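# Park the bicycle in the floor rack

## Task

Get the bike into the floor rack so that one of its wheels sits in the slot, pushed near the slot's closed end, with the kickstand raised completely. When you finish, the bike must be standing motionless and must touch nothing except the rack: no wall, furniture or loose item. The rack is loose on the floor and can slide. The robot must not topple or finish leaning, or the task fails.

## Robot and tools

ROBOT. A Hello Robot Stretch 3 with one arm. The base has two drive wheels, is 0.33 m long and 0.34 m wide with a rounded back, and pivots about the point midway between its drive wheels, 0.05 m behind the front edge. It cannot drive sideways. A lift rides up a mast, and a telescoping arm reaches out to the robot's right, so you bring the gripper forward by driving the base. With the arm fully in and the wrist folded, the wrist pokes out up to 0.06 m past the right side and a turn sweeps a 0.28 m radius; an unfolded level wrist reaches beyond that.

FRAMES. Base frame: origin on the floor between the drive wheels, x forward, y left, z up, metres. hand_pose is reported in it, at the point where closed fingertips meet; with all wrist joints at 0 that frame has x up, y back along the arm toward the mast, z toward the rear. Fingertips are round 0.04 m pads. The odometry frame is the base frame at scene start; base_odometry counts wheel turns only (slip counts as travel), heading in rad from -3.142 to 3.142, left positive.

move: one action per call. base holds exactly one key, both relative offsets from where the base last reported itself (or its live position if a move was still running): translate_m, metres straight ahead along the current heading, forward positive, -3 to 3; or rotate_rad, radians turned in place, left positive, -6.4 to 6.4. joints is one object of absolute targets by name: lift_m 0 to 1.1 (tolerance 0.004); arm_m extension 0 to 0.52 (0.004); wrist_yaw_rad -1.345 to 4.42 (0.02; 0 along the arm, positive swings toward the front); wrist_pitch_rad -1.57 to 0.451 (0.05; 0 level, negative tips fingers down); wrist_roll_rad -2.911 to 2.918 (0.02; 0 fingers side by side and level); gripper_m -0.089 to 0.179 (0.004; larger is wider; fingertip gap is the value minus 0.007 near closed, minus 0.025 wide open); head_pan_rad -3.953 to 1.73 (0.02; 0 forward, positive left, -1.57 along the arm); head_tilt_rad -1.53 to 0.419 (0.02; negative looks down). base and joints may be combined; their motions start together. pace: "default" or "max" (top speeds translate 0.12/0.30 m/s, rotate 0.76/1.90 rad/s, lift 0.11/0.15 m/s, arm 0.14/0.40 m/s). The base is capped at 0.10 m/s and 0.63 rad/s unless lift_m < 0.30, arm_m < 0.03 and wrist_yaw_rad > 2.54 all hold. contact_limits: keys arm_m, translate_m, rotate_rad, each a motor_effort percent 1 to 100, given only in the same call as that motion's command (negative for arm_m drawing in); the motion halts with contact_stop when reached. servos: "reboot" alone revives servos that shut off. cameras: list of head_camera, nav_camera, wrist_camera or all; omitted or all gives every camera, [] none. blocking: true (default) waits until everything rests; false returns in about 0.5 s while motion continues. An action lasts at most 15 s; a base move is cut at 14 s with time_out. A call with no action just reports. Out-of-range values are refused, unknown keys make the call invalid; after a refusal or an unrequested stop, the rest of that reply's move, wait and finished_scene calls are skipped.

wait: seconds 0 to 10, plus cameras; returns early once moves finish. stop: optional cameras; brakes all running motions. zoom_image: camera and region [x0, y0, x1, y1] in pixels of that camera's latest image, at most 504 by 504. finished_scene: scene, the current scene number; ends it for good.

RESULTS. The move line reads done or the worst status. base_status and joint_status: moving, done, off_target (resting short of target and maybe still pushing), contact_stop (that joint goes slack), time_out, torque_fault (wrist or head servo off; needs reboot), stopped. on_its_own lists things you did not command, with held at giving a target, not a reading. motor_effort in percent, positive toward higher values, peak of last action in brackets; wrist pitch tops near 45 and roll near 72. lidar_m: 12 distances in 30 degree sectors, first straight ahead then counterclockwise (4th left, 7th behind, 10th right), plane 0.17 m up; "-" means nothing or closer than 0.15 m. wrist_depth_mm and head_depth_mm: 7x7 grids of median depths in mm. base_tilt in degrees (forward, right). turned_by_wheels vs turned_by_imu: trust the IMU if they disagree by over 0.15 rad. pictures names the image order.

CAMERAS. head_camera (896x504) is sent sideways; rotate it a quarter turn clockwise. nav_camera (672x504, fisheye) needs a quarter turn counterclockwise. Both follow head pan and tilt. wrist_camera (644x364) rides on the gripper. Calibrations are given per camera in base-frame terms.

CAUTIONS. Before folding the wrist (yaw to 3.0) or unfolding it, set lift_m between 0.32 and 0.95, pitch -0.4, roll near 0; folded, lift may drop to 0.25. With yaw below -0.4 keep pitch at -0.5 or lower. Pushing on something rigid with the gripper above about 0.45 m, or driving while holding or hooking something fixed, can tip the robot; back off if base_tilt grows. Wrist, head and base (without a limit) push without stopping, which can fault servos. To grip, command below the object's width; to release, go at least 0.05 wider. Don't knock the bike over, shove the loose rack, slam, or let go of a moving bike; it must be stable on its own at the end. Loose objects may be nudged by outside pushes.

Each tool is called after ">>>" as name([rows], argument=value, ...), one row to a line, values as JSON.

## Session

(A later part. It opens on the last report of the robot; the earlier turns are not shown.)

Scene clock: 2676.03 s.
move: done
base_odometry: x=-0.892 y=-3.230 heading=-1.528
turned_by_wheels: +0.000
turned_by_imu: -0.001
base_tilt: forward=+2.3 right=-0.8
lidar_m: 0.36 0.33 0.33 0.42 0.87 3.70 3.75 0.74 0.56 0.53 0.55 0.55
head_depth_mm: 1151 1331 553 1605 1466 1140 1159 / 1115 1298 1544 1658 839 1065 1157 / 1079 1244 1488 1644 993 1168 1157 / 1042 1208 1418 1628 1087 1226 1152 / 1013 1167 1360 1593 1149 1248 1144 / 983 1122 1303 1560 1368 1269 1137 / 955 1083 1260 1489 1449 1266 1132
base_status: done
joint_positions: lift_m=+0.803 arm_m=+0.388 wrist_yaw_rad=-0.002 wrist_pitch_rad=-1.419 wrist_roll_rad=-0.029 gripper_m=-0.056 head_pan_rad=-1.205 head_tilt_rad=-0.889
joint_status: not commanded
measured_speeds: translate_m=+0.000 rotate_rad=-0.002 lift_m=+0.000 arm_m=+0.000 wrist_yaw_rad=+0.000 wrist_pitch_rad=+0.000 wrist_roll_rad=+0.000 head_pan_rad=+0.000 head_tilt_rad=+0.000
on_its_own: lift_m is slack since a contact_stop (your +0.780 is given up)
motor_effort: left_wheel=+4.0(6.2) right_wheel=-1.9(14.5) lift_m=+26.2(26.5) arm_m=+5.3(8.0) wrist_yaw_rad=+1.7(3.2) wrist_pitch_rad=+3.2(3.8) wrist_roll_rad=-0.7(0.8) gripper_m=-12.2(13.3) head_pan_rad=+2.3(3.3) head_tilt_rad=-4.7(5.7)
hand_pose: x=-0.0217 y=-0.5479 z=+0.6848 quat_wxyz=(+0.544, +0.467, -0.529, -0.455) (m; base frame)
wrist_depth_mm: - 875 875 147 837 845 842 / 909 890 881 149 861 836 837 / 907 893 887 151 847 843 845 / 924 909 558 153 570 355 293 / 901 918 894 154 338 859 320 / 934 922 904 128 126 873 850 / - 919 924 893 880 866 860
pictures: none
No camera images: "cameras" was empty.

>>> move(joints={"arm_m": 0.31, "lift_m": 0.792}, contact_limits={"arm_m": 40}, cameras=["wrist_camera", "nav_camera"])

>>> zoom_image(camera="nav_camera", region=[170, 180, 400, 450])

Scene clock: 2681.03 s.
move: contact_stop
base_odometry: x=-0.892 y=-3.230 heading=-1.528
turned_by_wheels: +0.000
turned_by_imu: -0.001
base_tilt: forward=+2.3 right=-0.8
lidar_m: 0.36 0.33 0.33 0.42 0.87 3.70 3.77 0.71 0.39 0.38 0.54 0.55
head_depth_mm: 1152 1355 487 519 1482 1054 1161 / 1116 1301 1532 1664 832 1052 1138 / 1074 1246 1498 1661 993 1129 1137 / 1042 1199 1421 1624 1446 1221 1144 / 1014 1168 1364 1588 1184 1248 1139 / 981 1122 1305 1546 1368 1270 1134 / 953 1080 1261 1498 1441 1273 1135
base_status: not commanded
joint_positions: lift_m=+0.801 arm_m=+0.310 wrist_yaw_rad=-0.002 wrist_pitch_rad=-1.373 wrist_roll_rad=-0.028 gripper_m=-0.056 head_pan_rad=-1.205 head_tilt_rad=-0.889
joint_status: lift_m contact_stop (moved -0.002 of -0.011); the others done
measured_speeds: all 0
on_its_own: lift_m is slack since a contact_stop (your +0.792 is given up)
motor_effort: left_wheel=+1.0(1.4) right_wheel=+2.5(3.2) lift_m=+26.7(29.0) arm_m=-20.8(23.0) wrist_yaw_rad=+2.4(3.1) wrist_pitch_rad=-5.1(5.9) wrist_roll_rad=-0.8(0.8) gripper_m=-11.9(13.3) head_pan_rad=+3.1(3.2) head_tilt_rad=-5.3(5.9)
contact_limits: arm_m 40 (drawing in: default 40, maximum 56; extending or still: default 48, maximum 69)
hand_pose: x=-0.0217 y=-0.4817 z=+0.6833 quat_wxyz=(+0.554, +0.454, -0.539, -0.443) (m; base frame)
wrist_depth_mm: - 895 880 144 844 850 839 / 915 899 885 147 872 852 842 / 909 897 887 150 860 846 849 / 909 713 448 154 352 351 295 / 920 905 896 154 858 842 856 / - 892 904 127 126 850 834 / - 893 885 164 857 846 840
pictures: nav_camera (sideways), wrist_camera
camera_calibration:
nav_camera: T_world_to_cam=[[0.218424, -0.737157, 0.639445, -0.792591], [-0.939671, -0.335657, -0.0659719, 0.138095], [0.263266, -0.586458, -0.766001, 0.951709], [0, 0, 0, 1]] pos_world=[0.0523319, 0.0202255, 1.24494]
wrist_camera: T_world_to_cam=[[-0.99444, 0.0918676, -0.0514649, 0.0737288], [0.0935128, 0.99515, -0.0305245, 0.534561], [0.0484111, -0.0351674, -0.998208, 0.829333], [0, 0, 0, 1]] pos_world=[-0.0168183, -0.509576, 0.847959]

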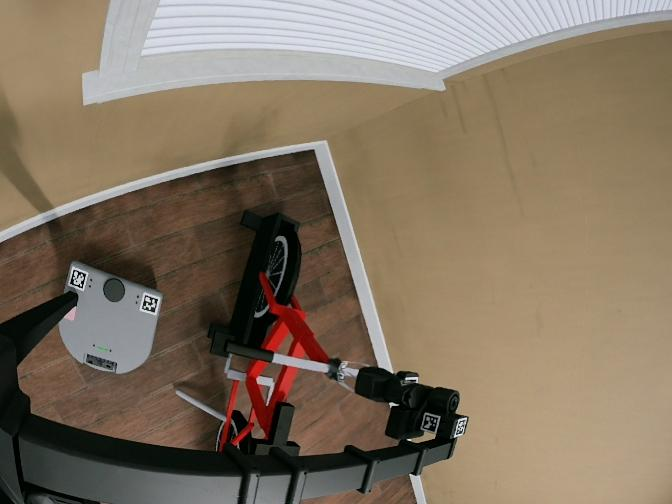

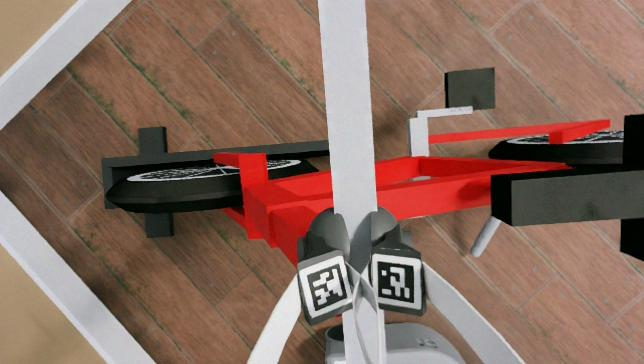

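Scaled by 1.867 from the camera's 672x504 image, which has a finer 792x594 frame.

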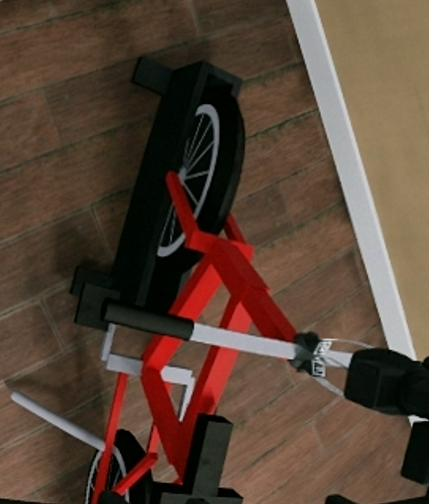

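>>> move(joints={"arm_m": 0.275, "lift_m": 0.792}, contact_limits={"arm_m": 40}, cameras=["wrist_camera", "nav_camera"])

>>> zoom_image(camera="nav_camera", region=[170, 180, 400, 450])

Scene clock: 2685.67 s.
move: contact_stop
base_odometry: x=-0.892 y=-3.230 heading=-1.528
turned_by_wheels: +0.000
turned_by_imu: -0.001
base_tilt: forward=+2.3 right=-0.8
lidar_m: 0.36 0.33 0.33 0.42 0.87 3.74 3.76 0.71 0.38 0.37 0.53 0.55
head_depth_mm: 1153 1353 1507 464 1458 1039 1163 / 1119 1297 1556 1673 702 1047 1145 / 1083 1250 1486 1655 1466 1132 1125 / 1045 1206 1427 1619 1455 1216 1152 / 1011 1161 1355 1587 1450 1241 1148 / 981 1120 1307 1559 1344 1274 1137 / 957 1084 1256 1490 1442 1271 1138
base_status: not commanded
joint_positions: lift_m=+0.797 arm_m=+0.275 wrist_yaw_rad=-0.002 wrist_pitch_rad=-1.352 wrist_roll_rad=-0.027 gripper_m=-0.056 head_pan_rad=-1.205 head_tilt_rad=-0.889
joint_status: lift_m contact_stop (moved -0.004 of -0.009); the others done
measured_speeds: all 0
on_its_own: lift_m is slack since a contact_stop (your +0.792 is given up); wrist_pitch_rad is at rest, and its effort (-8.8) is outside its rest range (-8 to +12)
motor_effort: left_wheel=+1.0(1.3) right_wheel=+2.5(3.1) lift_m=+26.1(26.1) arm_m=-20.7(23.4) wrist_yaw_rad=+0.8(2.9) wrist_pitch_rad=-8.8(11.3) wrist_roll_rad=-1.2(1.3) gripper_m=-12.5(12.8) head_pan_rad=+2.2(3.3) head_tilt_rad=-4.2(6.1)
contact_limits: arm_m 40 (drawing in: default 40, maximum 56; extending or still: default 48, maximum 69)
hand_pose: x=-0.0217 y=-0.4519 z=+0.6803 quat_wxyz=(+0.559, +0.448, -0.544, -0.437) (m; base frame)
wrist_depth_mm: - 916 883 141 864 857 861 / 926 922 888 144 876 858 853 / 908 914 896 148 862 864 631 / 922 - 441 295 347 335 294 / 906 900 887 150 334 853 832 / - 895 895 128 125 839 830 / - 898 869 129 161 840 831
pictures: nav_camera (sideways), wrist_camera
camera_calibration:
nav_camera: T_world_to_cam=[[0.218449, -0.737221, 0.639363, -0.792485], [-0.939674, -0.335651, -0.0659695, 0.138092], [0.263237, -0.586382, -0.76607, 0.951798], [0, 0, 0, 1]] pos_world=[0.0523297, 0.0202312, 1.24494]
wrist_camera: T_world_to_cam=[[-0.994309, 0.092082, -0.0535797, 0.0723671], [0.0948146, 0.994192, -0.0509101, 0.518321], [0.0485806, -0.0557005, -0.997265, 0.817449], [0, 0, 0, 1]] pos_world=[-0.0169013, -0.476442, 0.845479]

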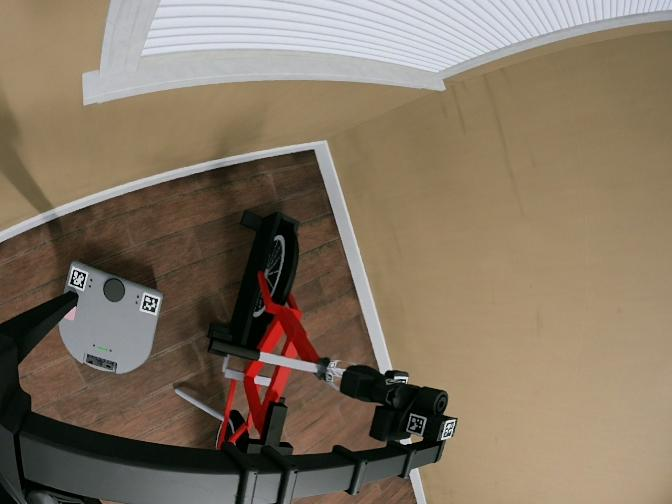

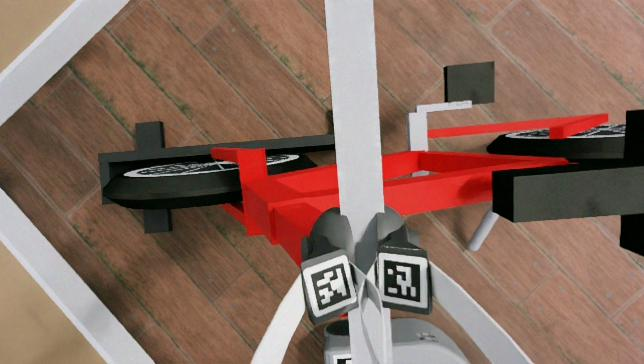

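Scaled by 1.867 from the camera's 672x504 image, which has a finer 792x594 frame.

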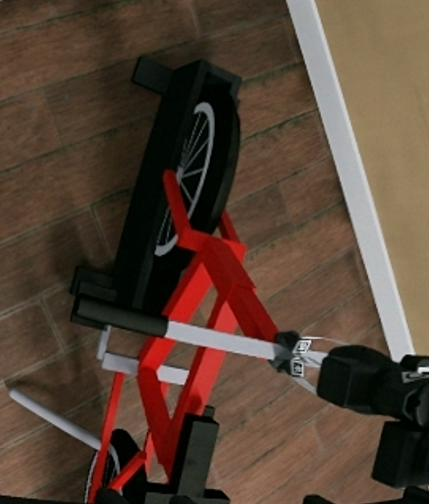

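>>> move(joints={"arm_m": 0.245, "lift_m": 0.785}, contact_limits={"arm_m": 40}, cameras=["wrist_camera", "nav_camera"])

>>> zoom_image(camera="nav_camera", region=[170, 180, 400, 450])

Scene clock: 2690.60 s.
move: contact_stop
base_odometry: x=-0.892 y=-3.230 heading=-1.528
turned_by_wheels: +0.000
turned_by_imu: -0.001
base_tilt: forward=+2.3 right=-0.8
lidar_m: 0.36 0.33 0.33 0.42 0.87 3.74 3.75 0.66 0.37 0.36 0.50 0.55
head_depth_mm: 1156 1356 1524 436 1426 1053 1154 / 1117 1299 1566 1673 664 1007 1122 / 1080 1244 1481 1660 1470 1128 1102 / 1047 1207 1424 1615 1459 1226 1150 / 1017 1166 1363 1598 1458 1241 1147 / 982 1122 1311 1544 1401 1277 1145 / 951 1083 1262 1487 1433 1266 1133
base_status: not commanded
joint_positions: lift_m=+0.796 arm_m=+0.245 wrist_yaw_rad=-0.003 wrist_pitch_rad=-1.366 wrist_roll_rad=-0.027 gripper_m=-0.056 head_pan_rad=-1.205 head_tilt_rad=-0.889
joint_status: lift_m contact_stop (moved -0.001 of -0.012); the others done
measured_speeds: all 0
on_its_own: lift_m is slack since a contact_stop (your +0.785 is given up)
motor_effort: left_wheel=-1.6(1.7) right_wheel=+8.8(9.1) lift_m=+26.4(26.6) arm_m=-20.6(23.0) wrist_yaw_rad=+2.3(3.7) wrist_pitch_rad=-6.3(10.5) wrist_roll_rad=-1.0(1.2) gripper_m=-11.8(12.8) head_pan_rad=+2.8(3.1) head_tilt_rad=-5.1(5.7)
contact_limits: arm_m 40 (drawing in: default 40, maximum 56; extending or still: default 48, maximum 69)
hand_pose: x=-0.0217 y=-0.4184 z=+0.6791 quat_wxyz=(+0.555, +0.452, -0.541, -0.441) (m; base frame)
wrist_depth_mm: - 907 895 135 869 860 841 / 903 908 896 880 855 848 846 / 909 904 889 145 617 574 393 / 921 892 439 297 343 311 298 / 909 899 886 148 854 844 837 / - 899 879 127 125 846 838 / 658 882 879 878 166 846 821
pictures: nav_camera (sideways), wrist_camera
camera_calibration:
nav_camera: T_world_to_cam=[[0.218459, -0.737247, 0.63933, -0.792441], [-0.939675, -0.335648, -0.0659685, 0.13809], [0.263225, -0.58635, -0.766098, 0.951835], [0, 0, 0, 1]] pos_world=[0.0523288, 0.0202335, 1.24494]
wrist_camera: T_world_to_cam=[[-0.994207, 0.0938837, -0.052334, 0.0691016], [0.0958892, 0.994696, -0.0372222, 0.475882], [0.0485619, -0.0420248, -0.997936, 0.824261], [0, 0, 0, 1]] pos_world=[-0.0169583, -0.445206, 0.843889]

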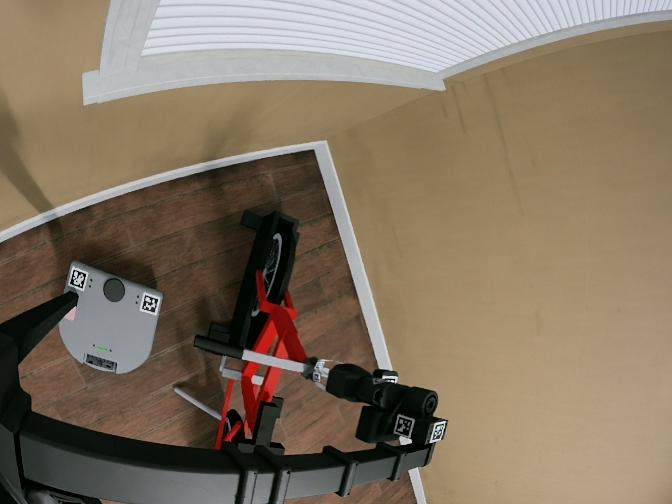

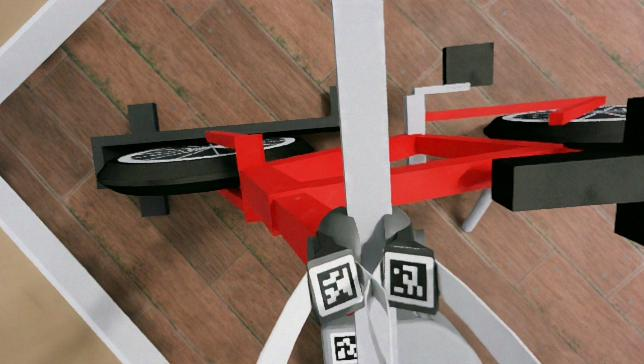

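Scaled by 1.867 from the camera's 672x504 image, which has a finer 792x594 frame.

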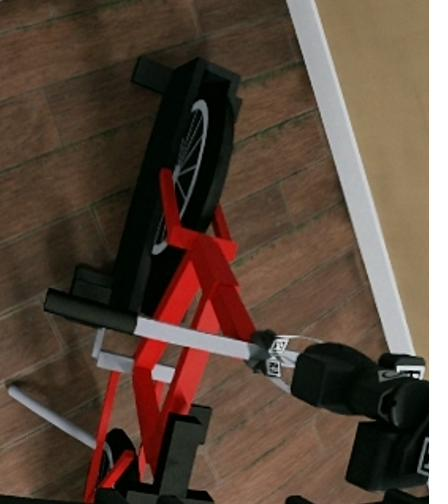

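>>> move(joints={"arm_m": 0.228, "lift_m": 0.785}, contact_limits={"arm_m": 40}, cameras=["wrist_camera", "nav_camera"])

Scene clock: 2694.63 s.
move: contact_stop
base_odometry: x=-0.892 y=-3.230 heading=-1.528
turned_by_wheels: +0.000
turned_by_imu: -0.002
base_tilt: forward=+2.3 right=-0.8
lidar_m: 0.36 0.33 0.33 0.42 0.87 3.74 3.78 0.65 0.37 0.35 0.50 0.55
head_depth_mm: 1156 1349 1575 425 1401 1050 1159 / 1116 1297 1556 1663 638 1002 1122 / 1084 1252 1484 1670 1471 1103 1096 / 1044 1208 1424 1613 1473 1214 1150 / 1012 1171 1357 1579 1452 1241 1139 / 980 1127 1308 1546 1268 1271 1137 / 956 1087 1261 1491 1433 1274 1130
base_status: not commanded
joint_positions: lift_m=+0.795 arm_m=+0.228 wrist_yaw_rad=-0.005 wrist_pitch_rad=-1.372 wrist_roll_rad=-0.027 gripper_m=-0.056 head_pan_rad=-1.205 head_tilt_rad=-0.889
joint_status: lift_m contact_stop (moved -0.001 of -0.011); the others done
measured_speeds: all 0
on_its_own: lift_m is slack since a contact_stop (your +0.785 is given up)
motor_effort: left_wheel=-3.2(3.4) right_wheel=+13.1(13.5) lift_m=+26.3(26.5) arm_m=-20.1(22.3) wrist_yaw_rad=+3.1(5.2) wrist_pitch_rad=-5.4(8.0) wrist_roll_rad=-1.1(1.3) gripper_m=-12.6(13.5) head_pan_rad=+3.1(3.2) head_tilt_rad=-4.4(5.8)
contact_limits: arm_m 40 (drawing in: default 40, maximum 56; extending or still: default 48, maximum 69)
hand_pose: x=-0.0218 y=-0.3999 z=+0.6776 quat_wxyz=(+0.553, +0.453, -0.540, -0.444) (m; base frame)
wrist_depth_mm: 904 889 883 886 867 856 845 / 890 899 886 870 618 852 839 / 915 890 630 144 592 489 326 / 890 896 451 304 346 312 300 / 901 883 881 146 155 852 830 / - 910 883 127 126 849 850 / 657 888 888 165 166 853 834
pictures: nav_camera (sideways), wrist_camera
camera_calibration:
nav_camera: T_world_to_cam=[[0.218494, -0.737337, 0.639214, -0.792291], [-0.939678, -0.335639, -0.0659652, 0.138086], [0.263184, -0.586242, -0.766195, 0.951961], [0, 0, 0, 1]] pos_world=[0.0523257, 0.0202416, 1.24494]
wrist_camera: T_world_to_cam=[[-0.994046, 0.0958729, -0.0517872, 0.0676743], [0.097567, 0.994739, -0.0312336, 0.453383], [0.0485203, -0.0361004, -0.99817, 0.826148], [0, 0, 0, 1]] pos_world=[-0.0170488, -0.427662, 0.842301]

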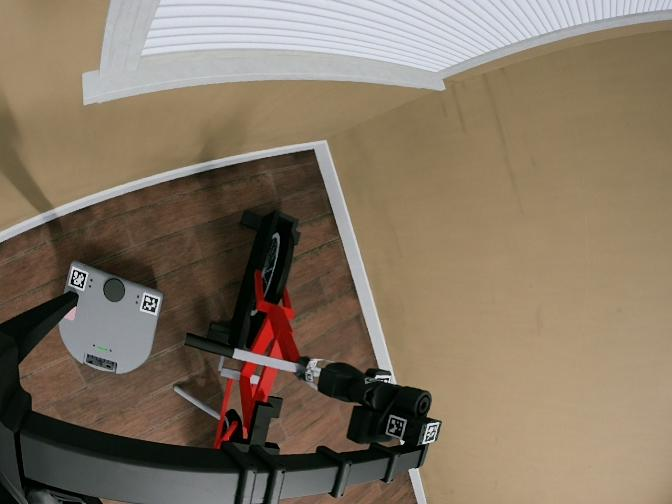

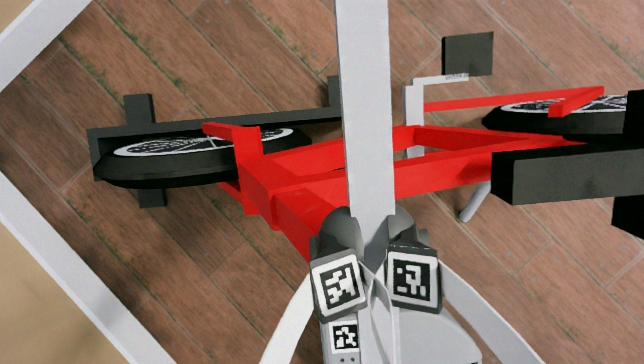

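>>> move(joints={"gripper_m": 0.04}, cameras=["wrist_camera", "nav_camera"])

>>> zoom_image(camera="nav_camera", region=[170, 180, 400, 450])

Scene clock: 2699.77 s.
move: done
base_odometry: x=-0.892 y=-3.230 heading=-1.528
turned_by_wheels: +0.000
turned_by_imu: -0.001
base_tilt: forward=+2.3 right=-0.8
lidar_m: 0.36 0.33 0.33 0.42 0.87 3.71 3.75 0.70 0.37 0.36 0.51 0.55
head_depth_mm: 1155 1362 1569 424 1396 1047 1154 / 1115 1307 1556 1663 633 1008 1135 / 1079 1257 1477 1662 1468 1125 1097 / 1046 1210 1412 1623 1468 1221 1148 / 1012 1161 1366 1581 1446 1245 1147 / 987 1125 1306 1551 1410 1270 1136 / 954 1089 1253 1488 1440 1267 1138
base_status: not commanded
joint_positions: lift_m=+0.796 arm_m=+0.228 wrist_yaw_rad=-0.002 wrist_pitch_rad=-1.395 wrist_roll_rad=-0.027 gripper_m=+0.040 head_pan_rad=-1.205 head_tilt_rad=-0.889
joint_status: all done
measured_speeds: all 0
on_its_own: lift_m is slack since a contact_stop (your +0.785 is given up)
motor_effort: left_wheel=-2.9(3.6) right_wheel=+7.1(13.4) lift_m=+26.2(26.4) arm_m=-14.3(16.3) wrist_yaw_rad=+1.7(5.3) wrist_pitch_rad=-1.1(5.5) wrist_roll_rad=-1.1(1.3) gripper_m=+0.9(78.5) head_pan_rad=+2.7(3.2) head_tilt_rad=-4.8(5.7)
contact_limits: arm_m 40 (drawing in: default 40, maximum 56; extending or still: default 48, maximum 69)
hand_pose: x=-0.0217 y=-0.3941 z=+0.6778 quat_wxyz=(+0.549, +0.460, -0.535, -0.449) (m; base frame)
wrist_depth_mm: 903 888 876 138 837 836 833 / 893 891 875 143 850 843 822 / 904 - 434 299 344 331 293 / 896 906 883 152 852 857 837 / 905 893 884 156 157 855 818 / - 905 129 134 131 122 842 / 649 - 887 870 172 850 826
pictures: nav_camera (sideways), wrist_camera
camera_calibration:
nav_camera: T_world_to_cam=[[0.218494, -0.737337, 0.639214, -0.79229], [-0.939678, -0.335639, -0.0659652, 0.138086], [0.263184, -0.586242, -0.766195, 0.951961], [0, 0, 0, 1]] pos_world=[0.0523257, 0.0202416, 1.24494]
wrist_camera: T_world_to_cam=[[-0.994325, 0.0940606, -0.0497018, 0.0650821], [0.0945997, 0.995478, -0.00860266, 0.432473], [0.0486679, -0.0132556, -0.998727, 0.835925], [0, 0, 0, 1]] pos_world=[-0.0168817, -0.425559, 0.841816]

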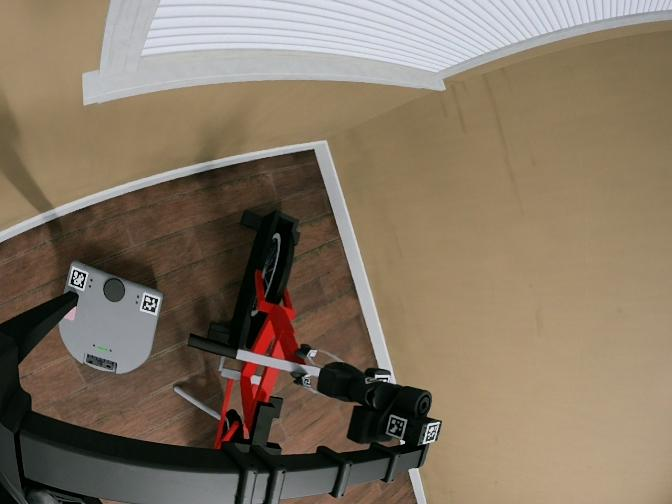

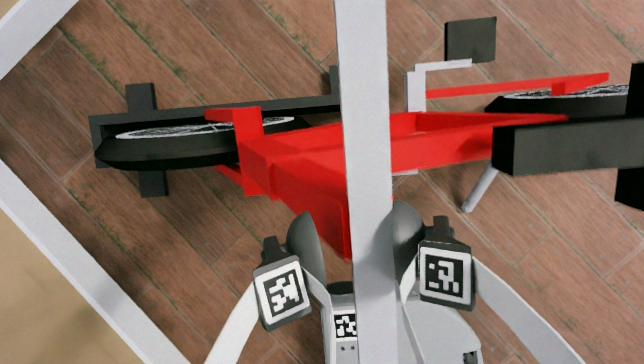

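Scaled by 1.867 from the camera's 672x504 image, which has a finer 792x594 frame.

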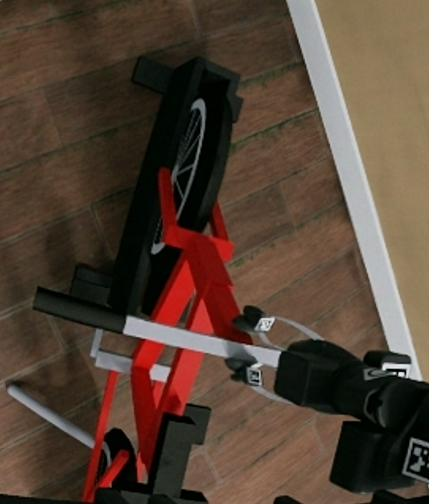

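>>> move(joints={"gripper_m": 0.13}, cameras=[])

>>> move(joints={"lift_m": 0.96}, cameras=["wrist_camera", "nav_camera"])

>>> zoom_image(camera="nav_camera", region=[170, 180, 400, 450])

>>> zoom_image(camera="wrist_camera", region=[0, 0, 500, 364])

Scene clock: 2706.40 s.
move: done
base_odometry: x=-0.892 y=-3.230 heading=-1.528
turned_by_wheels: +0.000
turned_by_imu: -0.001
base_tilt: forward=+2.3 right=-0.8
lidar_m: 0.36 0.33 0.33 0.42 0.87 3.72 3.75 0.70 0.37 0.36 0.50 0.55
head_depth_mm: 1153 1356 1572 424 619 1041 1146 / 1119 1305 1555 1676 659 1038 1124 / 1080 1244 1491 1662 1449 1020 1106 / 1045 1201 1428 1616 1464 1149 1143 / 1016 1159 1369 1589 1196 1235 1140 / 980 1121 1312 1553 1414 1290 1136 / 954 1080 1259 1488 1432 1273 1130
base_status: not commanded
joint_positions: lift_m=+0.796 arm_m=+0.228 wrist_yaw_rad=-0.002 wrist_pitch_rad=-1.395 wrist_roll_rad=-0.027 gripper_m=+0.130 head_pan_rad=-1.205 head_tilt_rad=-0.889
joint_status: all done
measured_speeds: all 0
on_its_own: lift_m is slack since a contact_stop (your +0.785 is given up)
motor_effort: left_wheel=-2.6(3.0) right_wheel=+6.8(7.0) lift_m=+26.2(26.3) arm_m=-8.0(10.1) wrist_yaw_rad=+1.8(2.7) wrist_pitch_rad=-0.7(1.5) wrist_roll_rad=-1.1(1.3) gripper_m=+0.1(79.9) head_pan_rad=+2.5(3.1) head_tilt_rad=-5.1(5.7)
contact_limits: arm_m 40 (drawing in: default 40, maximum 56; extending or still: default 48, maximum 69)
hand_pose: x=-0.0217 y=-0.3940 z=+0.6778 quat_wxyz=(+0.549, +0.460, -0.535, -0.449) (m; base frame)
wrist_depth_mm: 919 880 869 867 614 835 823 / 905 904 872 880 614 841 831 / 920 856 446 372 344 314 297 / 923 891 890 - 868 843 837 / 913 905 880 885 861 140 829 / - 143 876 875 859 127 115 / 636 117 900 870 - 859 838
pictures: none
No camera images: "cameras" was empty.

Scene clock: 2708.73 s.
move: done
base_odometry: x=-0.892 y=-3.230 heading=-1.528
turned_by_wheels: +0.000
turned_by_imu: -0.001
base_tilt: forward=+2.3 right=-0.8
lidar_m: 0.36 0.33 0.33 0.42 0.86 3.72 3.76 0.70 0.37 0.36 0.51 0.55
head_depth_mm: 1159 1348 374 416 1478 1055 1146 / 1117 1303 1540 1665 1417 1037 1125 / 1079 1256 1494 1664 1469 1016 1101 / 1051 1200 1416 1617 1457 1150 1148 / 1014 1156 1363 1589 1200 1234 1144 / 984 1123 1301 1550 1414 1269 1137 / 950 1077 1260 1494 1442 1272 1135
base_status: not commanded
joint_positions: lift_m=+0.960 arm_m=+0.228 wrist_yaw_rad=-0.002 wrist_pitch_rad=-1.396 wrist_roll_rad=-0.027 gripper_m=+0.130 head_pan_rad=-1.205 head_tilt_rad=-0.889
joint_status: all done
measured_speeds: all 0
motor_effort: left_wheel=-2.9(3.0) right_wheel=+6.2(6.9) lift_m=+29.8(31.2) arm_m=-4.7(8.1) wrist_yaw_rad=+2.4(2.5) wrist_pitch_rad=-0.8(1.3) wrist_roll_rad=-1.1(1.3) gripper_m=+0.4(2.1) head_pan_rad=+2.8(3.1) head_tilt_rad=-5.9(5.9)
contact_limits: arm_m 40 (drawing in: default 40, maximum 56; extending or still: default 48, maximum 69)
hand_pose: x=-0.0217 y=-0.3937 z=+0.8422 quat_wxyz=(+0.549, +0.460, -0.534, -0.449) (m; base frame)
wrist_depth_mm: - - - - - 997 999 / - - - - 799 - - / - - - 652 797 464 - / - - - 475 - - 998 / - - - - - 140 - / - 125 - - - 127 114 / 636 117 - - - - -
pictures: nav_camera (sideways), wrist_camera
camera_calibration:
nav_camera: T_world_to_cam=[[0.218493, -0.737337, 0.639214, -0.79229], [-0.939678, -0.335639, -0.0659652, 0.138086], [0.263184, -0.586242, -0.766195, 0.951961], [0, 0, 0, 1]] pos_world=[0.0523257, 0.0202416, 1.24494]
wrist_camera: T_world_to_cam=[[-0.99433, 0.0940734, -0.049579, 0.0731223], [0.0945464, 0.995494, -0.00727759, 0.432436], [0.0486709, -0.0119238, -0.998744, 1.00062], [0, 0, 0, 1]] pos_world=[-0.0168787, -0.425435, 1.00613]

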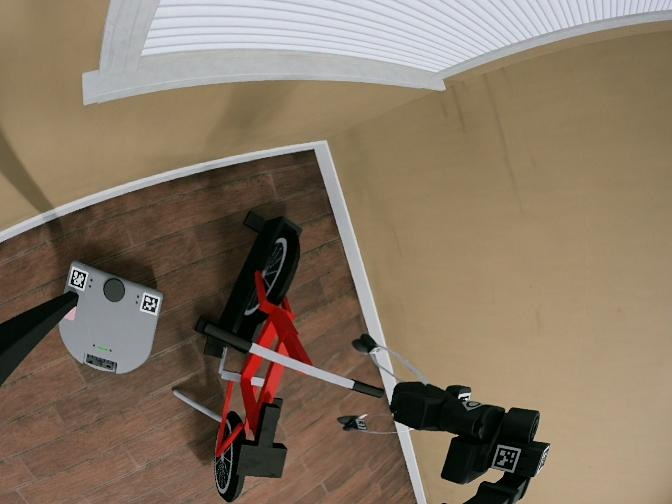

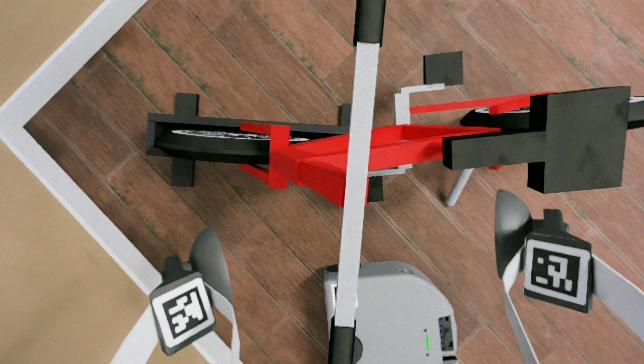

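Scaled by 1.867 from the camera's 672x504 image, which has a finer 792x594 frame.

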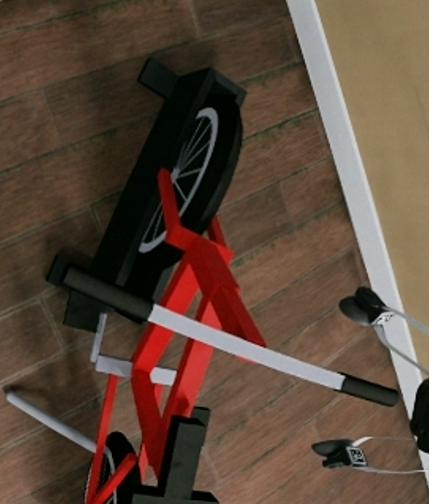

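Scaled by 1.008.

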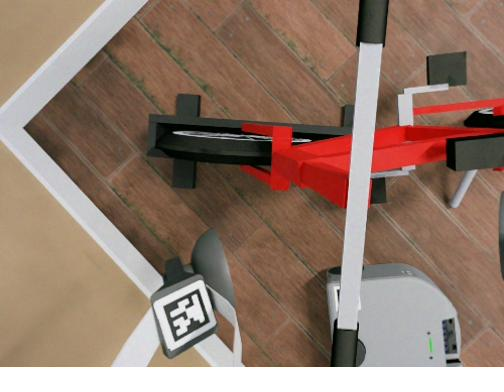

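>>> move(base={"translate_m": -0.23}, joints={"arm_m": 0.12, "gripper_m": 0.0, "wrist_roll_rad": 1.57, "head_pan_rad": -1.9, "head_tilt_rad": -0.95}, cameras=["wrist_camera", "nav_camera", "head_camera"])

Scene clock: 2765.23 s.
move: done
base_odometry: x=-0.901 y=-3.001 heading=-1.528
turned_by_wheels: +0.000
turned_by_imu: -0.002
base_tilt: forward=+2.3 right=-0.8
lidar_m: 0.56 0.51 0.52 0.64 1.33 3.59 3.56 3.27 0.46 0.42 0.37 0.73
head_depth_mm: 2900 2454 - - 1382 1279 1150 / 2900 - - - 1409 1276 1143 / 2542 - 1807 1612 1351 1271 1141 / - - - 1532 1155 1260 1135 / - - - 868 834 1215 1125 / - - - 302 804 1214 1130 / 1475 - - 296 1399 1065 1112
base_status: done
joint_positions: lift_m=+0.960 arm_m=+0.120 wrist_yaw_rad=+0.000 wrist_pitch_rad=-1.396 wrist_roll_rad=+1.566 gripper_m=+0.000 head_pan_rad=-1.894 head_tilt_rad=-0.938
joint_status: all done
measured_speeds: all 0
motor_effort: left_wheel=-1.2(6.4) right_wheel=-1.4(6.0) lift_m=+25.2(30.0) arm_m=-17.1(21.4) wrist_yaw_rad=-0.5(2.8) wrist_pitch_rad=-1.0(1.4) wrist_roll_rad=+1.4(4.4) gripper_m=-0.8(79.4) head_pan_rad=-2.9(4.5) head_tilt_rad=-5.4(7.2)
hand_pose: x=-0.0215 y=-0.2854 z=+0.8421 quat_wxyz=(+0.002, +0.001, -0.766, -0.643) (m; base frame)
wrist_depth_mm: - - - 984 942 - 852 / - - - - 971 - 713 / - - - - - 777 907 / - - - - - 966 924 / - - - 151 - - 954 / - - - 128 126 - 985 / - - - - - - -
pictures: head_camera (sideways), nav_camera (sideways), wrist_camera
camera_calibration:
head_camera: T_world_to_cam=[[0.227765, 0.750839, -0.619971, 0.823623], [0.947073, -0.318749, -0.0380964, 0.0450773], [-0.226219, -0.578481, -0.783699, 0.977136], [0, 0, 0, 1]] pos_world=[-0.00923733, -0.0387854, 1.27812]
nav_camera: T_world_to_cam=[[-0.309815, -0.736681, 0.601095, -0.739402], [-0.937658, 0.341464, -0.0647999, 0.136552], [-0.157516, -0.583698, -0.796546, 0.993992], [0, 0, 0, 1]] pos_world=[0.0555305, -0.0111402, 1.24506]
wrist_camera: T_world_to_cam=[[0.121639, 0.971222, -0.204774, 0.468172], [0.979735, -0.0844063, 0.181648, -0.123649], [0.159136, -0.22272, -0.961806, 0.912963], [0, 0, 0, 1]] pos_world=[-0.08109, -0.2618, 0.996424]

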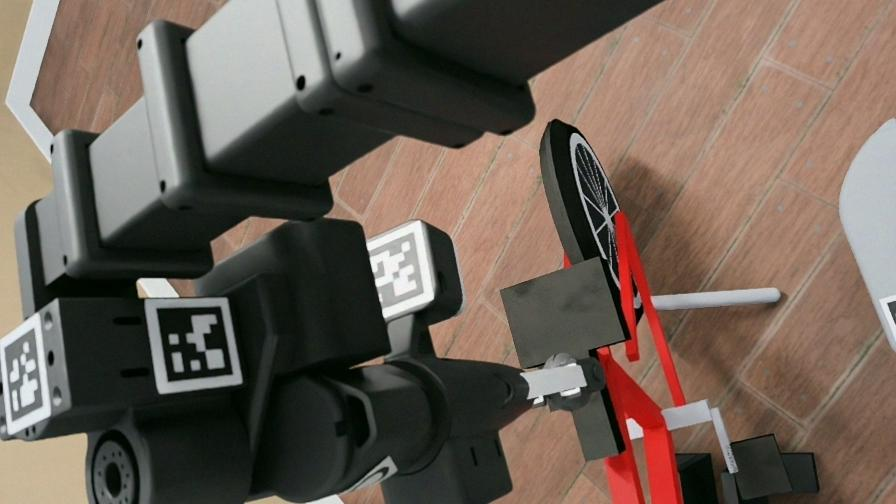

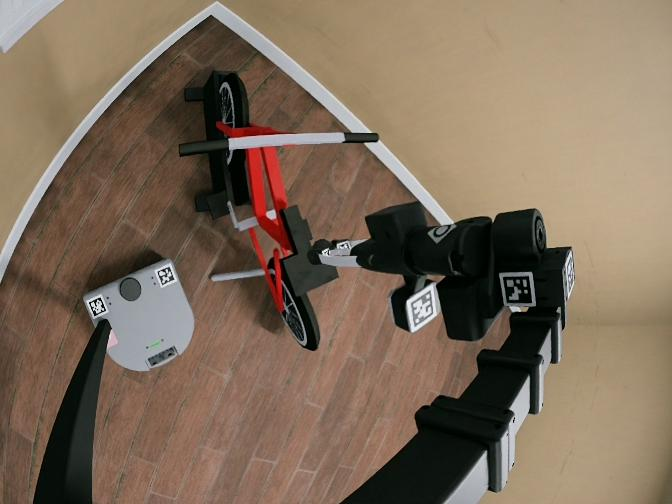

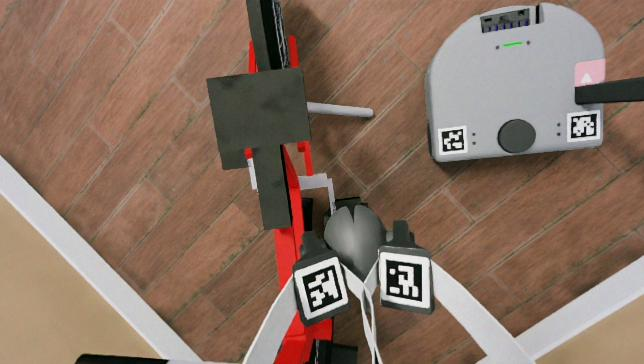

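>>> move(base={"translate_m": 0.02}, joints={"arm_m": 0.08, "wrist_pitch_rad": -1.0}, cameras=[])

>>> move(joints={"lift_m": 0.30}, cameras=["wrist_camera", "nav_camera", "head_camera"])

Scene clock: 2786.80 s.
move: done
base_odometry: x=-0.901 y=-3.021 heading=-1.528
turned_by_wheels: +0.000
turned_by_imu: -0.001
base_tilt: forward=+2.3 right=-0.8
lidar_m: 0.54 0.50 0.50 0.63 1.29 3.59 3.56 3.28 0.46 0.37 0.37 0.74
head_depth_mm: 2874 2526 - - 1379 1280 1143 / 2849 - - - 1399 1273 1143 / 2526 - - 1598 1296 1263 1136 / 2163 - - 1564 1076 1264 1133 / 1837 - - 1540 840 1234 1130 / 1633 - - - 1014 1216 1122 / 1480 - - 286 1391 1053 1121
base_status: done
joint_positions: lift_m=+0.960 arm_m=+0.080 wrist_yaw_rad=+0.000 wrist_pitch_rad=-1.011 wrist_roll_rad=+1.567 gripper_m=+0.000 head_pan_rad=-1.895 head_tilt_rad=-0.938
joint_status: all done
measured_speeds: all 0
motor_effort: left_wheel=+1.4(6.7) right_wheel=+4.1(8.3) lift_m=+22.9(23.2) arm_m=-19.5(20.9) wrist_yaw_rad=-0.3(1.1) wrist_pitch_rad=+2.0(2.8) wrist_roll_rad=+0.8(1.3) gripper_m=-2.1(2.6) head_pan_rad=-2.5(2.8) head_tilt_rad=-5.5(6.1)
hand_pose: x=-0.0215 y=-0.3405 z=+0.8687 quat_wxyz=(+0.002, +0.001, -0.875, -0.484) (m; base frame)
wrist_depth_mm: - - - - 936 860 786 / - - - - 794 872 808 / - - - - 569 914 824 / - - - - 814 905 824 / - - - 151 159 972 852 / - - - 128 125 - 888 / - - - - 401 - 912
pictures: none
No camera images: "cameras" was empty.

Scene clock: 2793.63 s.
move: done
base_odometry: x=-0.901 y=-3.021 heading=-1.528
turned_by_wheels: +0.000
turned_by_imu: -0.002
base_tilt: forward=+2.3 right=-0.8
lidar_m: 0.54 0.50 0.50 0.63 1.29 3.60 3.58 3.28 0.46 0.37 0.37 0.73
head_depth_mm: 2903 2347 1939 1638 1435 1277 1142 / 2884 2287 1922 1634 1401 1274 1145 / 2585 2293 1908 1620 1301 1265 1136 / 2223 2255 1893 1619 1071 1256 739 / 1895 2134 1862 1613 839 1236 950 / 1675 1888 1859 1602 1101 1220 1131 / 1500 1656 1772 1588 1397 1055 1125
base_status: not commanded
joint_positions: lift_m=+0.300 arm_m=+0.080 wrist_yaw_rad=+0.000 wrist_pitch_rad=-1.010 wrist_roll_rad=+1.567 gripper_m=+0.000 head_pan_rad=-1.895 head_tilt_rad=-0.938
joint_status: all done
measured_speeds: all 0
motor_effort: left_wheel=+1.5(1.8) right_wheel=+3.9(4.4) lift_m=+22.6(24.4) arm_m=-17.1(19.6) wrist_yaw_rad=-0.3(1.8) wrist_pitch_rad=+1.5(2.4) wrist_roll_rad=+0.8(1.1) gripper_m=-1.5(2.3) head_pan_rad=-2.2(3.0) head_tilt_rad=-5.6(6.3)
hand_pose: x=-0.0215 y=-0.3406 z=+0.2088 quat_wxyz=(+0.002, +0.001, -0.875, -0.484) (m; base frame)
wrist_depth_mm: 184 229 291 378 326 291 258 / 203 229 248 379 275 293 264 / 816 578 465 414 353 308 271 / 300 616 480 429 367 313 278 / 301 617 502 152 351 324 286 / 187 255 256 128 126 331 294 / 183 246 263 253 385 327 302
pictures: head_camera (sideways), nav_camera (sideways), wrist_camera
camera_calibration:
head_camera: T_world_to_cam=[[0.227843, 0.75083, -0.619952, 0.823598], [0.947042, -0.318841, -0.0380964, 0.0450775], [-0.22627, -0.578441, -0.783714, 0.977155], [0, 0, 0, 1]] pos_world=[-0.00924093, -0.0387834, 1.27812]
nav_camera: T_world_to_cam=[[-0.309892, -0.736664, 0.601077, -0.739378], [-0.937625, 0.341557, -0.0647993, 0.136551], [-0.157567, -0.583665, -0.79656, 0.994011], [0, 0, 0, 1]] pos_world=[0.0555298, -0.0111438, 1.24506]
wrist_camera: T_world_to_cam=[[0.122551, 0.822395, -0.55556, 0.414622], [0.979608, -0.0104328, 0.200648, 0.00794416], [0.159216, -0.568821, -0.806904, 0.141268], [0, 0, 0, 1]] pos_world=[-0.0810866, -0.260544, 0.342743]

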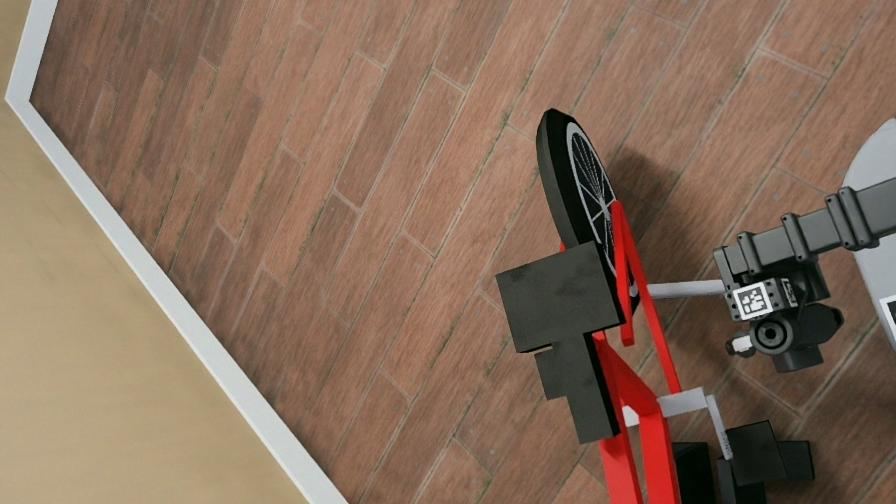

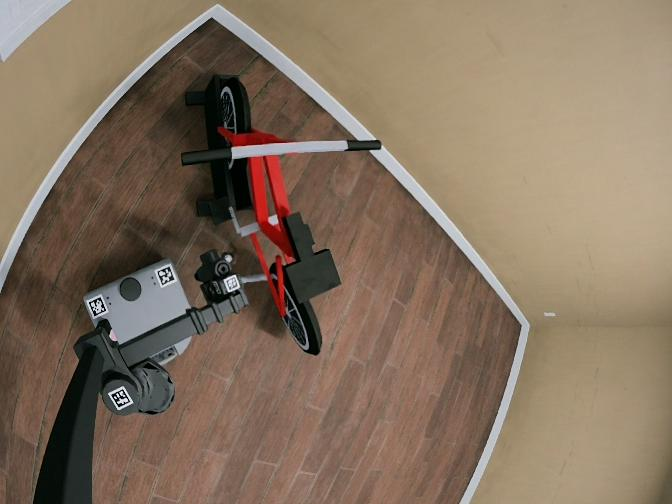

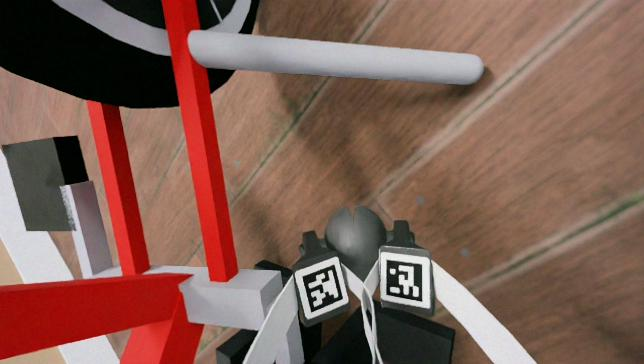

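>>> move(joints={"lift_m": 0.15, "arm_m": 0.12}, cameras=["wrist_camera"])

>>> move(base={"translate_m": -0.06}, cameras=["wrist_camera","head_camera"])

Scene clock: 2806.93 s.
move: done
base_odometry: x=-0.901 y=-3.021 heading=-1.528
turned_by_wheels: +0.000
turned_by_imu: -0.001
base_tilt: forward=+2.3 right=-0.8
lidar_m: 0.54 0.50 0.50 0.63 1.29 3.57 3.57 3.28 0.46 0.37 0.37 0.74
head_depth_mm: 2864 2291 1920 1639 1441 1274 1145 / 2859 2324 1894 1627 1411 1269 1148 / 2560 2262 1890 1619 1296 1260 1144 / 2217 2245 1875 1617 1074 1256 846 / 1905 2118 1888 1614 841 1231 1083 / 1665 1893 1866 1596 1106 1207 1128 / 1486 1668 1760 1596 1391 1054 1114
base_status: not commanded
joint_positions: lift_m=+0.150 arm_m=+0.120 wrist_yaw_rad=+0.000 wrist_pitch_rad=-1.010 wrist_roll_rad=+1.568 gripper_m=+0.000 head_pan_rad=-1.895 head_tilt_rad=-0.938
joint_status: all done
measured_speeds: all 0
motor_effort: left_wheel=+1.5(1.7) right_wheel=+3.9(4.6) lift_m=+22.5(23.7) arm_m=+19.2(21.0) wrist_yaw_rad=-0.2(1.2) wrist_pitch_rad=+1.7(2.3) wrist_roll_rad=+0.8(0.9) gripper_m=-2.1(2.2) head_pan_rad=-2.2(2.9) head_tilt_rad=-5.6(6.6)
hand_pose: x=-0.0215 y=-0.3807 z=+0.0588 quat_wxyz=(+0.002, +0.001, -0.875, -0.484) (m; base frame)
wrist_depth_mm: 172 111 115 119 127 134 144 / 397 330 266 221 190 165 147 / 472 352 279 230 196 171 152 / 505 375 295 239 202 176 156 / 563 397 304 155 195 181 159 / 614 426 333 129 126 184 164 / 653 461 346 268 226 184 169
pictures: wrist_camera
camera_calibration:
wrist_camera: T_world_to_cam=[[0.122997, 0.822252, -0.555674, 0.364191], [0.979556, -0.0107715, 0.200884, 0.037476], [0.159192, -0.569022, -0.806767, -0.00261573], [0, 0, 0, 1]] pos_world=[-0.081088, -0.300542, 0.192733]

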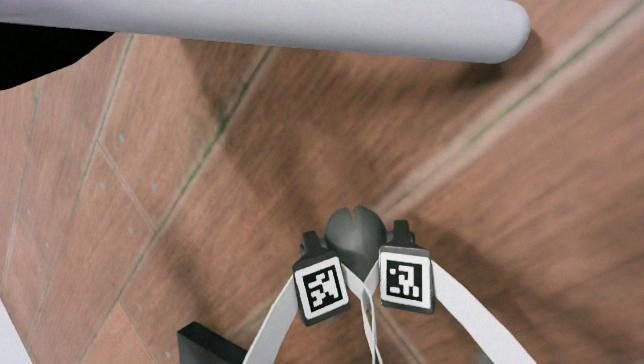

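Scene clock: 2808.63 s.
move: done
base_odometry: x=-0.903 y=-2.961 heading=-1.528
turned_by_wheels: +0.000
turned_by_imu: -0.001
base_tilt: forward=+2.3 right=-0.8
lidar_m: 0.59 0.54 0.55 0.69 1.42 3.58 3.53 3.23 0.51 0.43 0.39 0.72
head_depth_mm: 2843 2291 1904 1645 1434 1284 1146 / 2883 2301 1914 1648 1431 1270 1142 / 2630 2282 1882 1623 1351 1267 1133 / 2273 2245 1892 1609 1157 1265 849 / 1967 2143 1875 1612 830 1166 1085 / 1719 1949 1861 1599 835 1232 1130 / 1541 1718 1803 1599 1396 1159 1108
base_status: done
joint_positions: lift_m=+0.150 arm_m=+0.120 wrist_yaw_rad=+0.000 wrist_pitch_rad=-1.010 wrist_roll_rad=+1.568 gripper_m=+0.000 head_pan_rad=-1.895 head_tilt_rad=-0.938
joint_status: not commanded
measured_speeds: all 0
motor_effort: left_wheel=-1.9(6.0) right_wheel=-2.3(6.1) lift_m=+23.2(23.6) arm_m=+16.5(18.9) wrist_yaw_rad=+0.4(1.2) wrist_pitch_rad=+1.4(2.2) wrist_roll_rad=+0.8(0.8) gripper_m=-0.8(2.1) head_pan_rad=-2.6(2.9) head_tilt_rad=-5.8(6.2)
hand_pose: x=-0.0215 y=-0.3807 z=+0.0588 quat_wxyz=(+0.002, +0.001, -0.875, -0.484) (m; base frame)
wrist_depth_mm: 182 221 257 213 183 162 144 / 180 220 266 221 190 166 147 / 174 233 271 226 192 168 152 / 107 112 118 127 135 147 155 / 546 394 305 155 195 181 159 / 618 426 334 128 126 184 164 / 652 453 345 267 226 183 169
pictures: head_camera (sideways), wrist_camera
camera_calibration:
head_camera: T_world_to_cam=[[0.227856, 0.750827, -0.619952, 0.823598], [0.947037, -0.318857, -0.0380964, 0.0450776], [-0.22628, -0.578437, -0.783714, 0.977155], [0, 0, 0, 1]] pos_world=[-0.00924158, -0.0387831, 1.27812]
wrist_camera: T_world_to_cam=[[0.122998, 0.822252, -0.555674, 0.36419], [0.979556, -0.0107718, 0.200884, 0.0374766], [0.159192, -0.569022, -0.806767, -0.00261842], [0, 0, 0, 1]] pos_world=[-0.081088, -0.300542, 0.19273]

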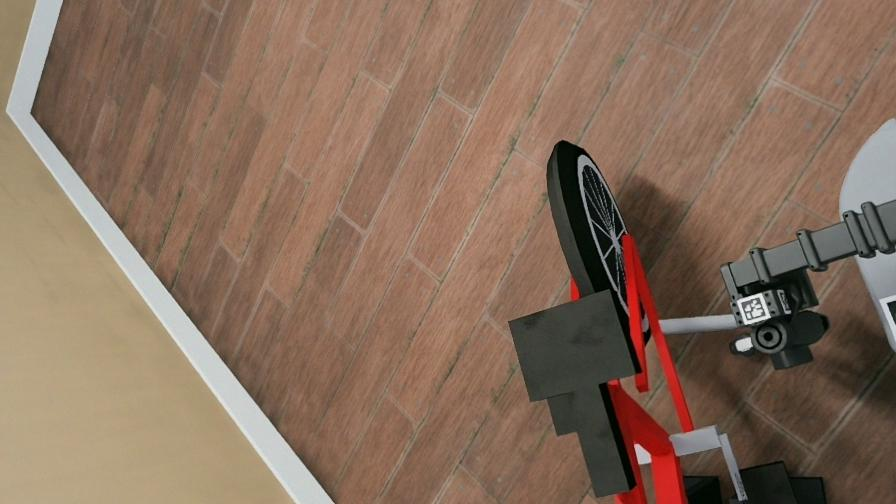

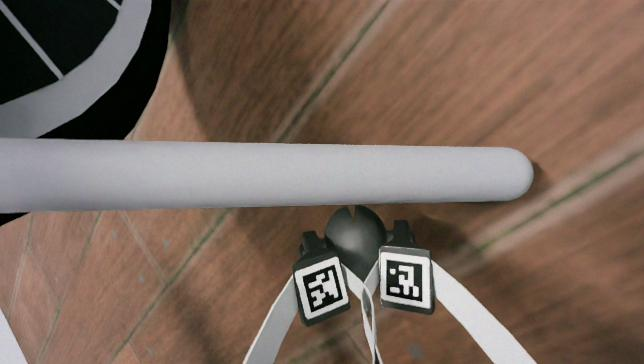

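>>> move(base={"translate_m": -0.05}, contact_limits={"translate_m": 40}, cameras=["wrist_camera","nav_camera"])

Scene clock: 2813.13 s.
move: done
base_odometry: x=-0.905 y=-2.911 heading=-1.527
turned_by_wheels: +0.001
turned_by_imu: +0.000
base_tilt: forward=+2.3 right=-0.8
lidar_m: 0.63 0.58 0.59 0.74 1.52 3.53 3.49 3.20 0.47 0.43 0.39 0.69
head_depth_mm: 2776 2323 1926 1642 1431 1275 1152 / 2862 2264 1905 1625 1433 1271 1150 / 2651 2289 1903 1626 1376 1262 1140 / 2326 2254 1910 1620 1355 1264 850 / 2021 2170 1869 1606 831 1131 1083 / 1773 1983 1874 1604 820 1229 1132 / 1579 1755 1808 1598 1395 1051 1111
base_status: done
joint_positions: lift_m=+0.150 arm_m=+0.120 wrist_yaw_rad=+0.022 wrist_pitch_rad=-1.010 wrist_roll_rad=+1.584 gripper_m=+0.000 head_pan_rad=-1.895 head_tilt_rad=-0.938
joint_status: not commanded
measured_speeds: all 0
on_its_own: wrist_yaw_rad is at rest, and its effort (-19.0) is outside its rest range (-9 to +9)
motor_effort: left_wheel=+5.4(8.4) right_wheel=-18.0(27.9) lift_m=+29.0(29.1) arm_m=+11.2(13.3) wrist_yaw_rad=-19.0(26.6) wrist_pitch_rad=+1.9(2.1) wrist_roll_rad=-5.0(5.8) gripper_m=-0.8(2.1) head_pan_rad=-2.5(3.1) head_tilt_rad=-6.0(6.2)
contact_limits: translate_m 40 (maximum 100)
hand_pose: x=-0.0189 y=-0.3806 z=+0.0588 quat_wxyz=(+0.000, +0.006, -0.875, -0.484) (m; base frame)
wrist_depth_mm: 176 217 255 212 183 162 143 / 174 214 265 220 188 165 147 / 173 214 279 229 195 170 152 / 109 198 126 221 187 165 155 / 107 115 123 134 144 179 159 / 626 431 336 128 126 185 165 / 670 456 370 262 227 182 169
pictures: nav_camera (sideways), wrist_camera
camera_calibration:
nav_camera: T_world_to_cam=[[-0.309924, -0.736708, 0.601006, -0.739286], [-0.937616, 0.341582, -0.0647971, 0.136548], [-0.157556, -0.583595, -0.796613, 0.99408], [0, 0, 0, 1]] pos_world=[0.0555312, -0.0111401, 1.24506]
wrist_camera: T_world_to_cam=[[0.121026, 0.823358, -0.554468, 0.364136], [0.977807, -0.00265195, 0.209493, 0.0374962], [0.171017, -0.567516, -0.805406, -0.00230465], [0, 0, 0, 1]] pos_world=[-0.08034, -0.301023, 0.192191]

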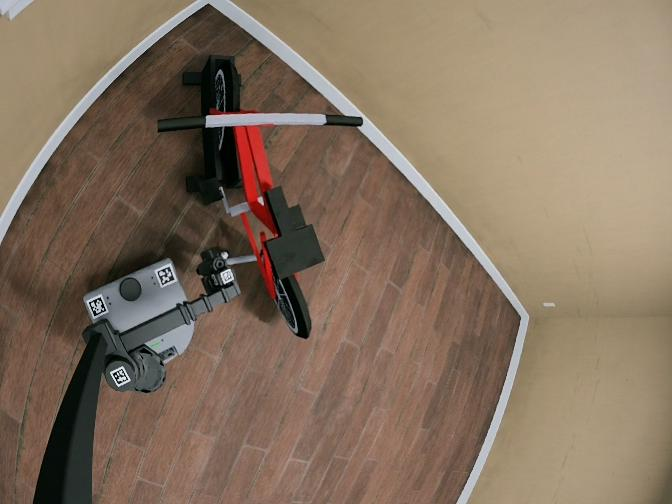

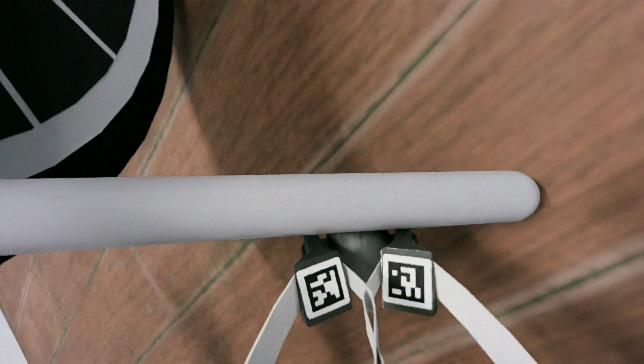

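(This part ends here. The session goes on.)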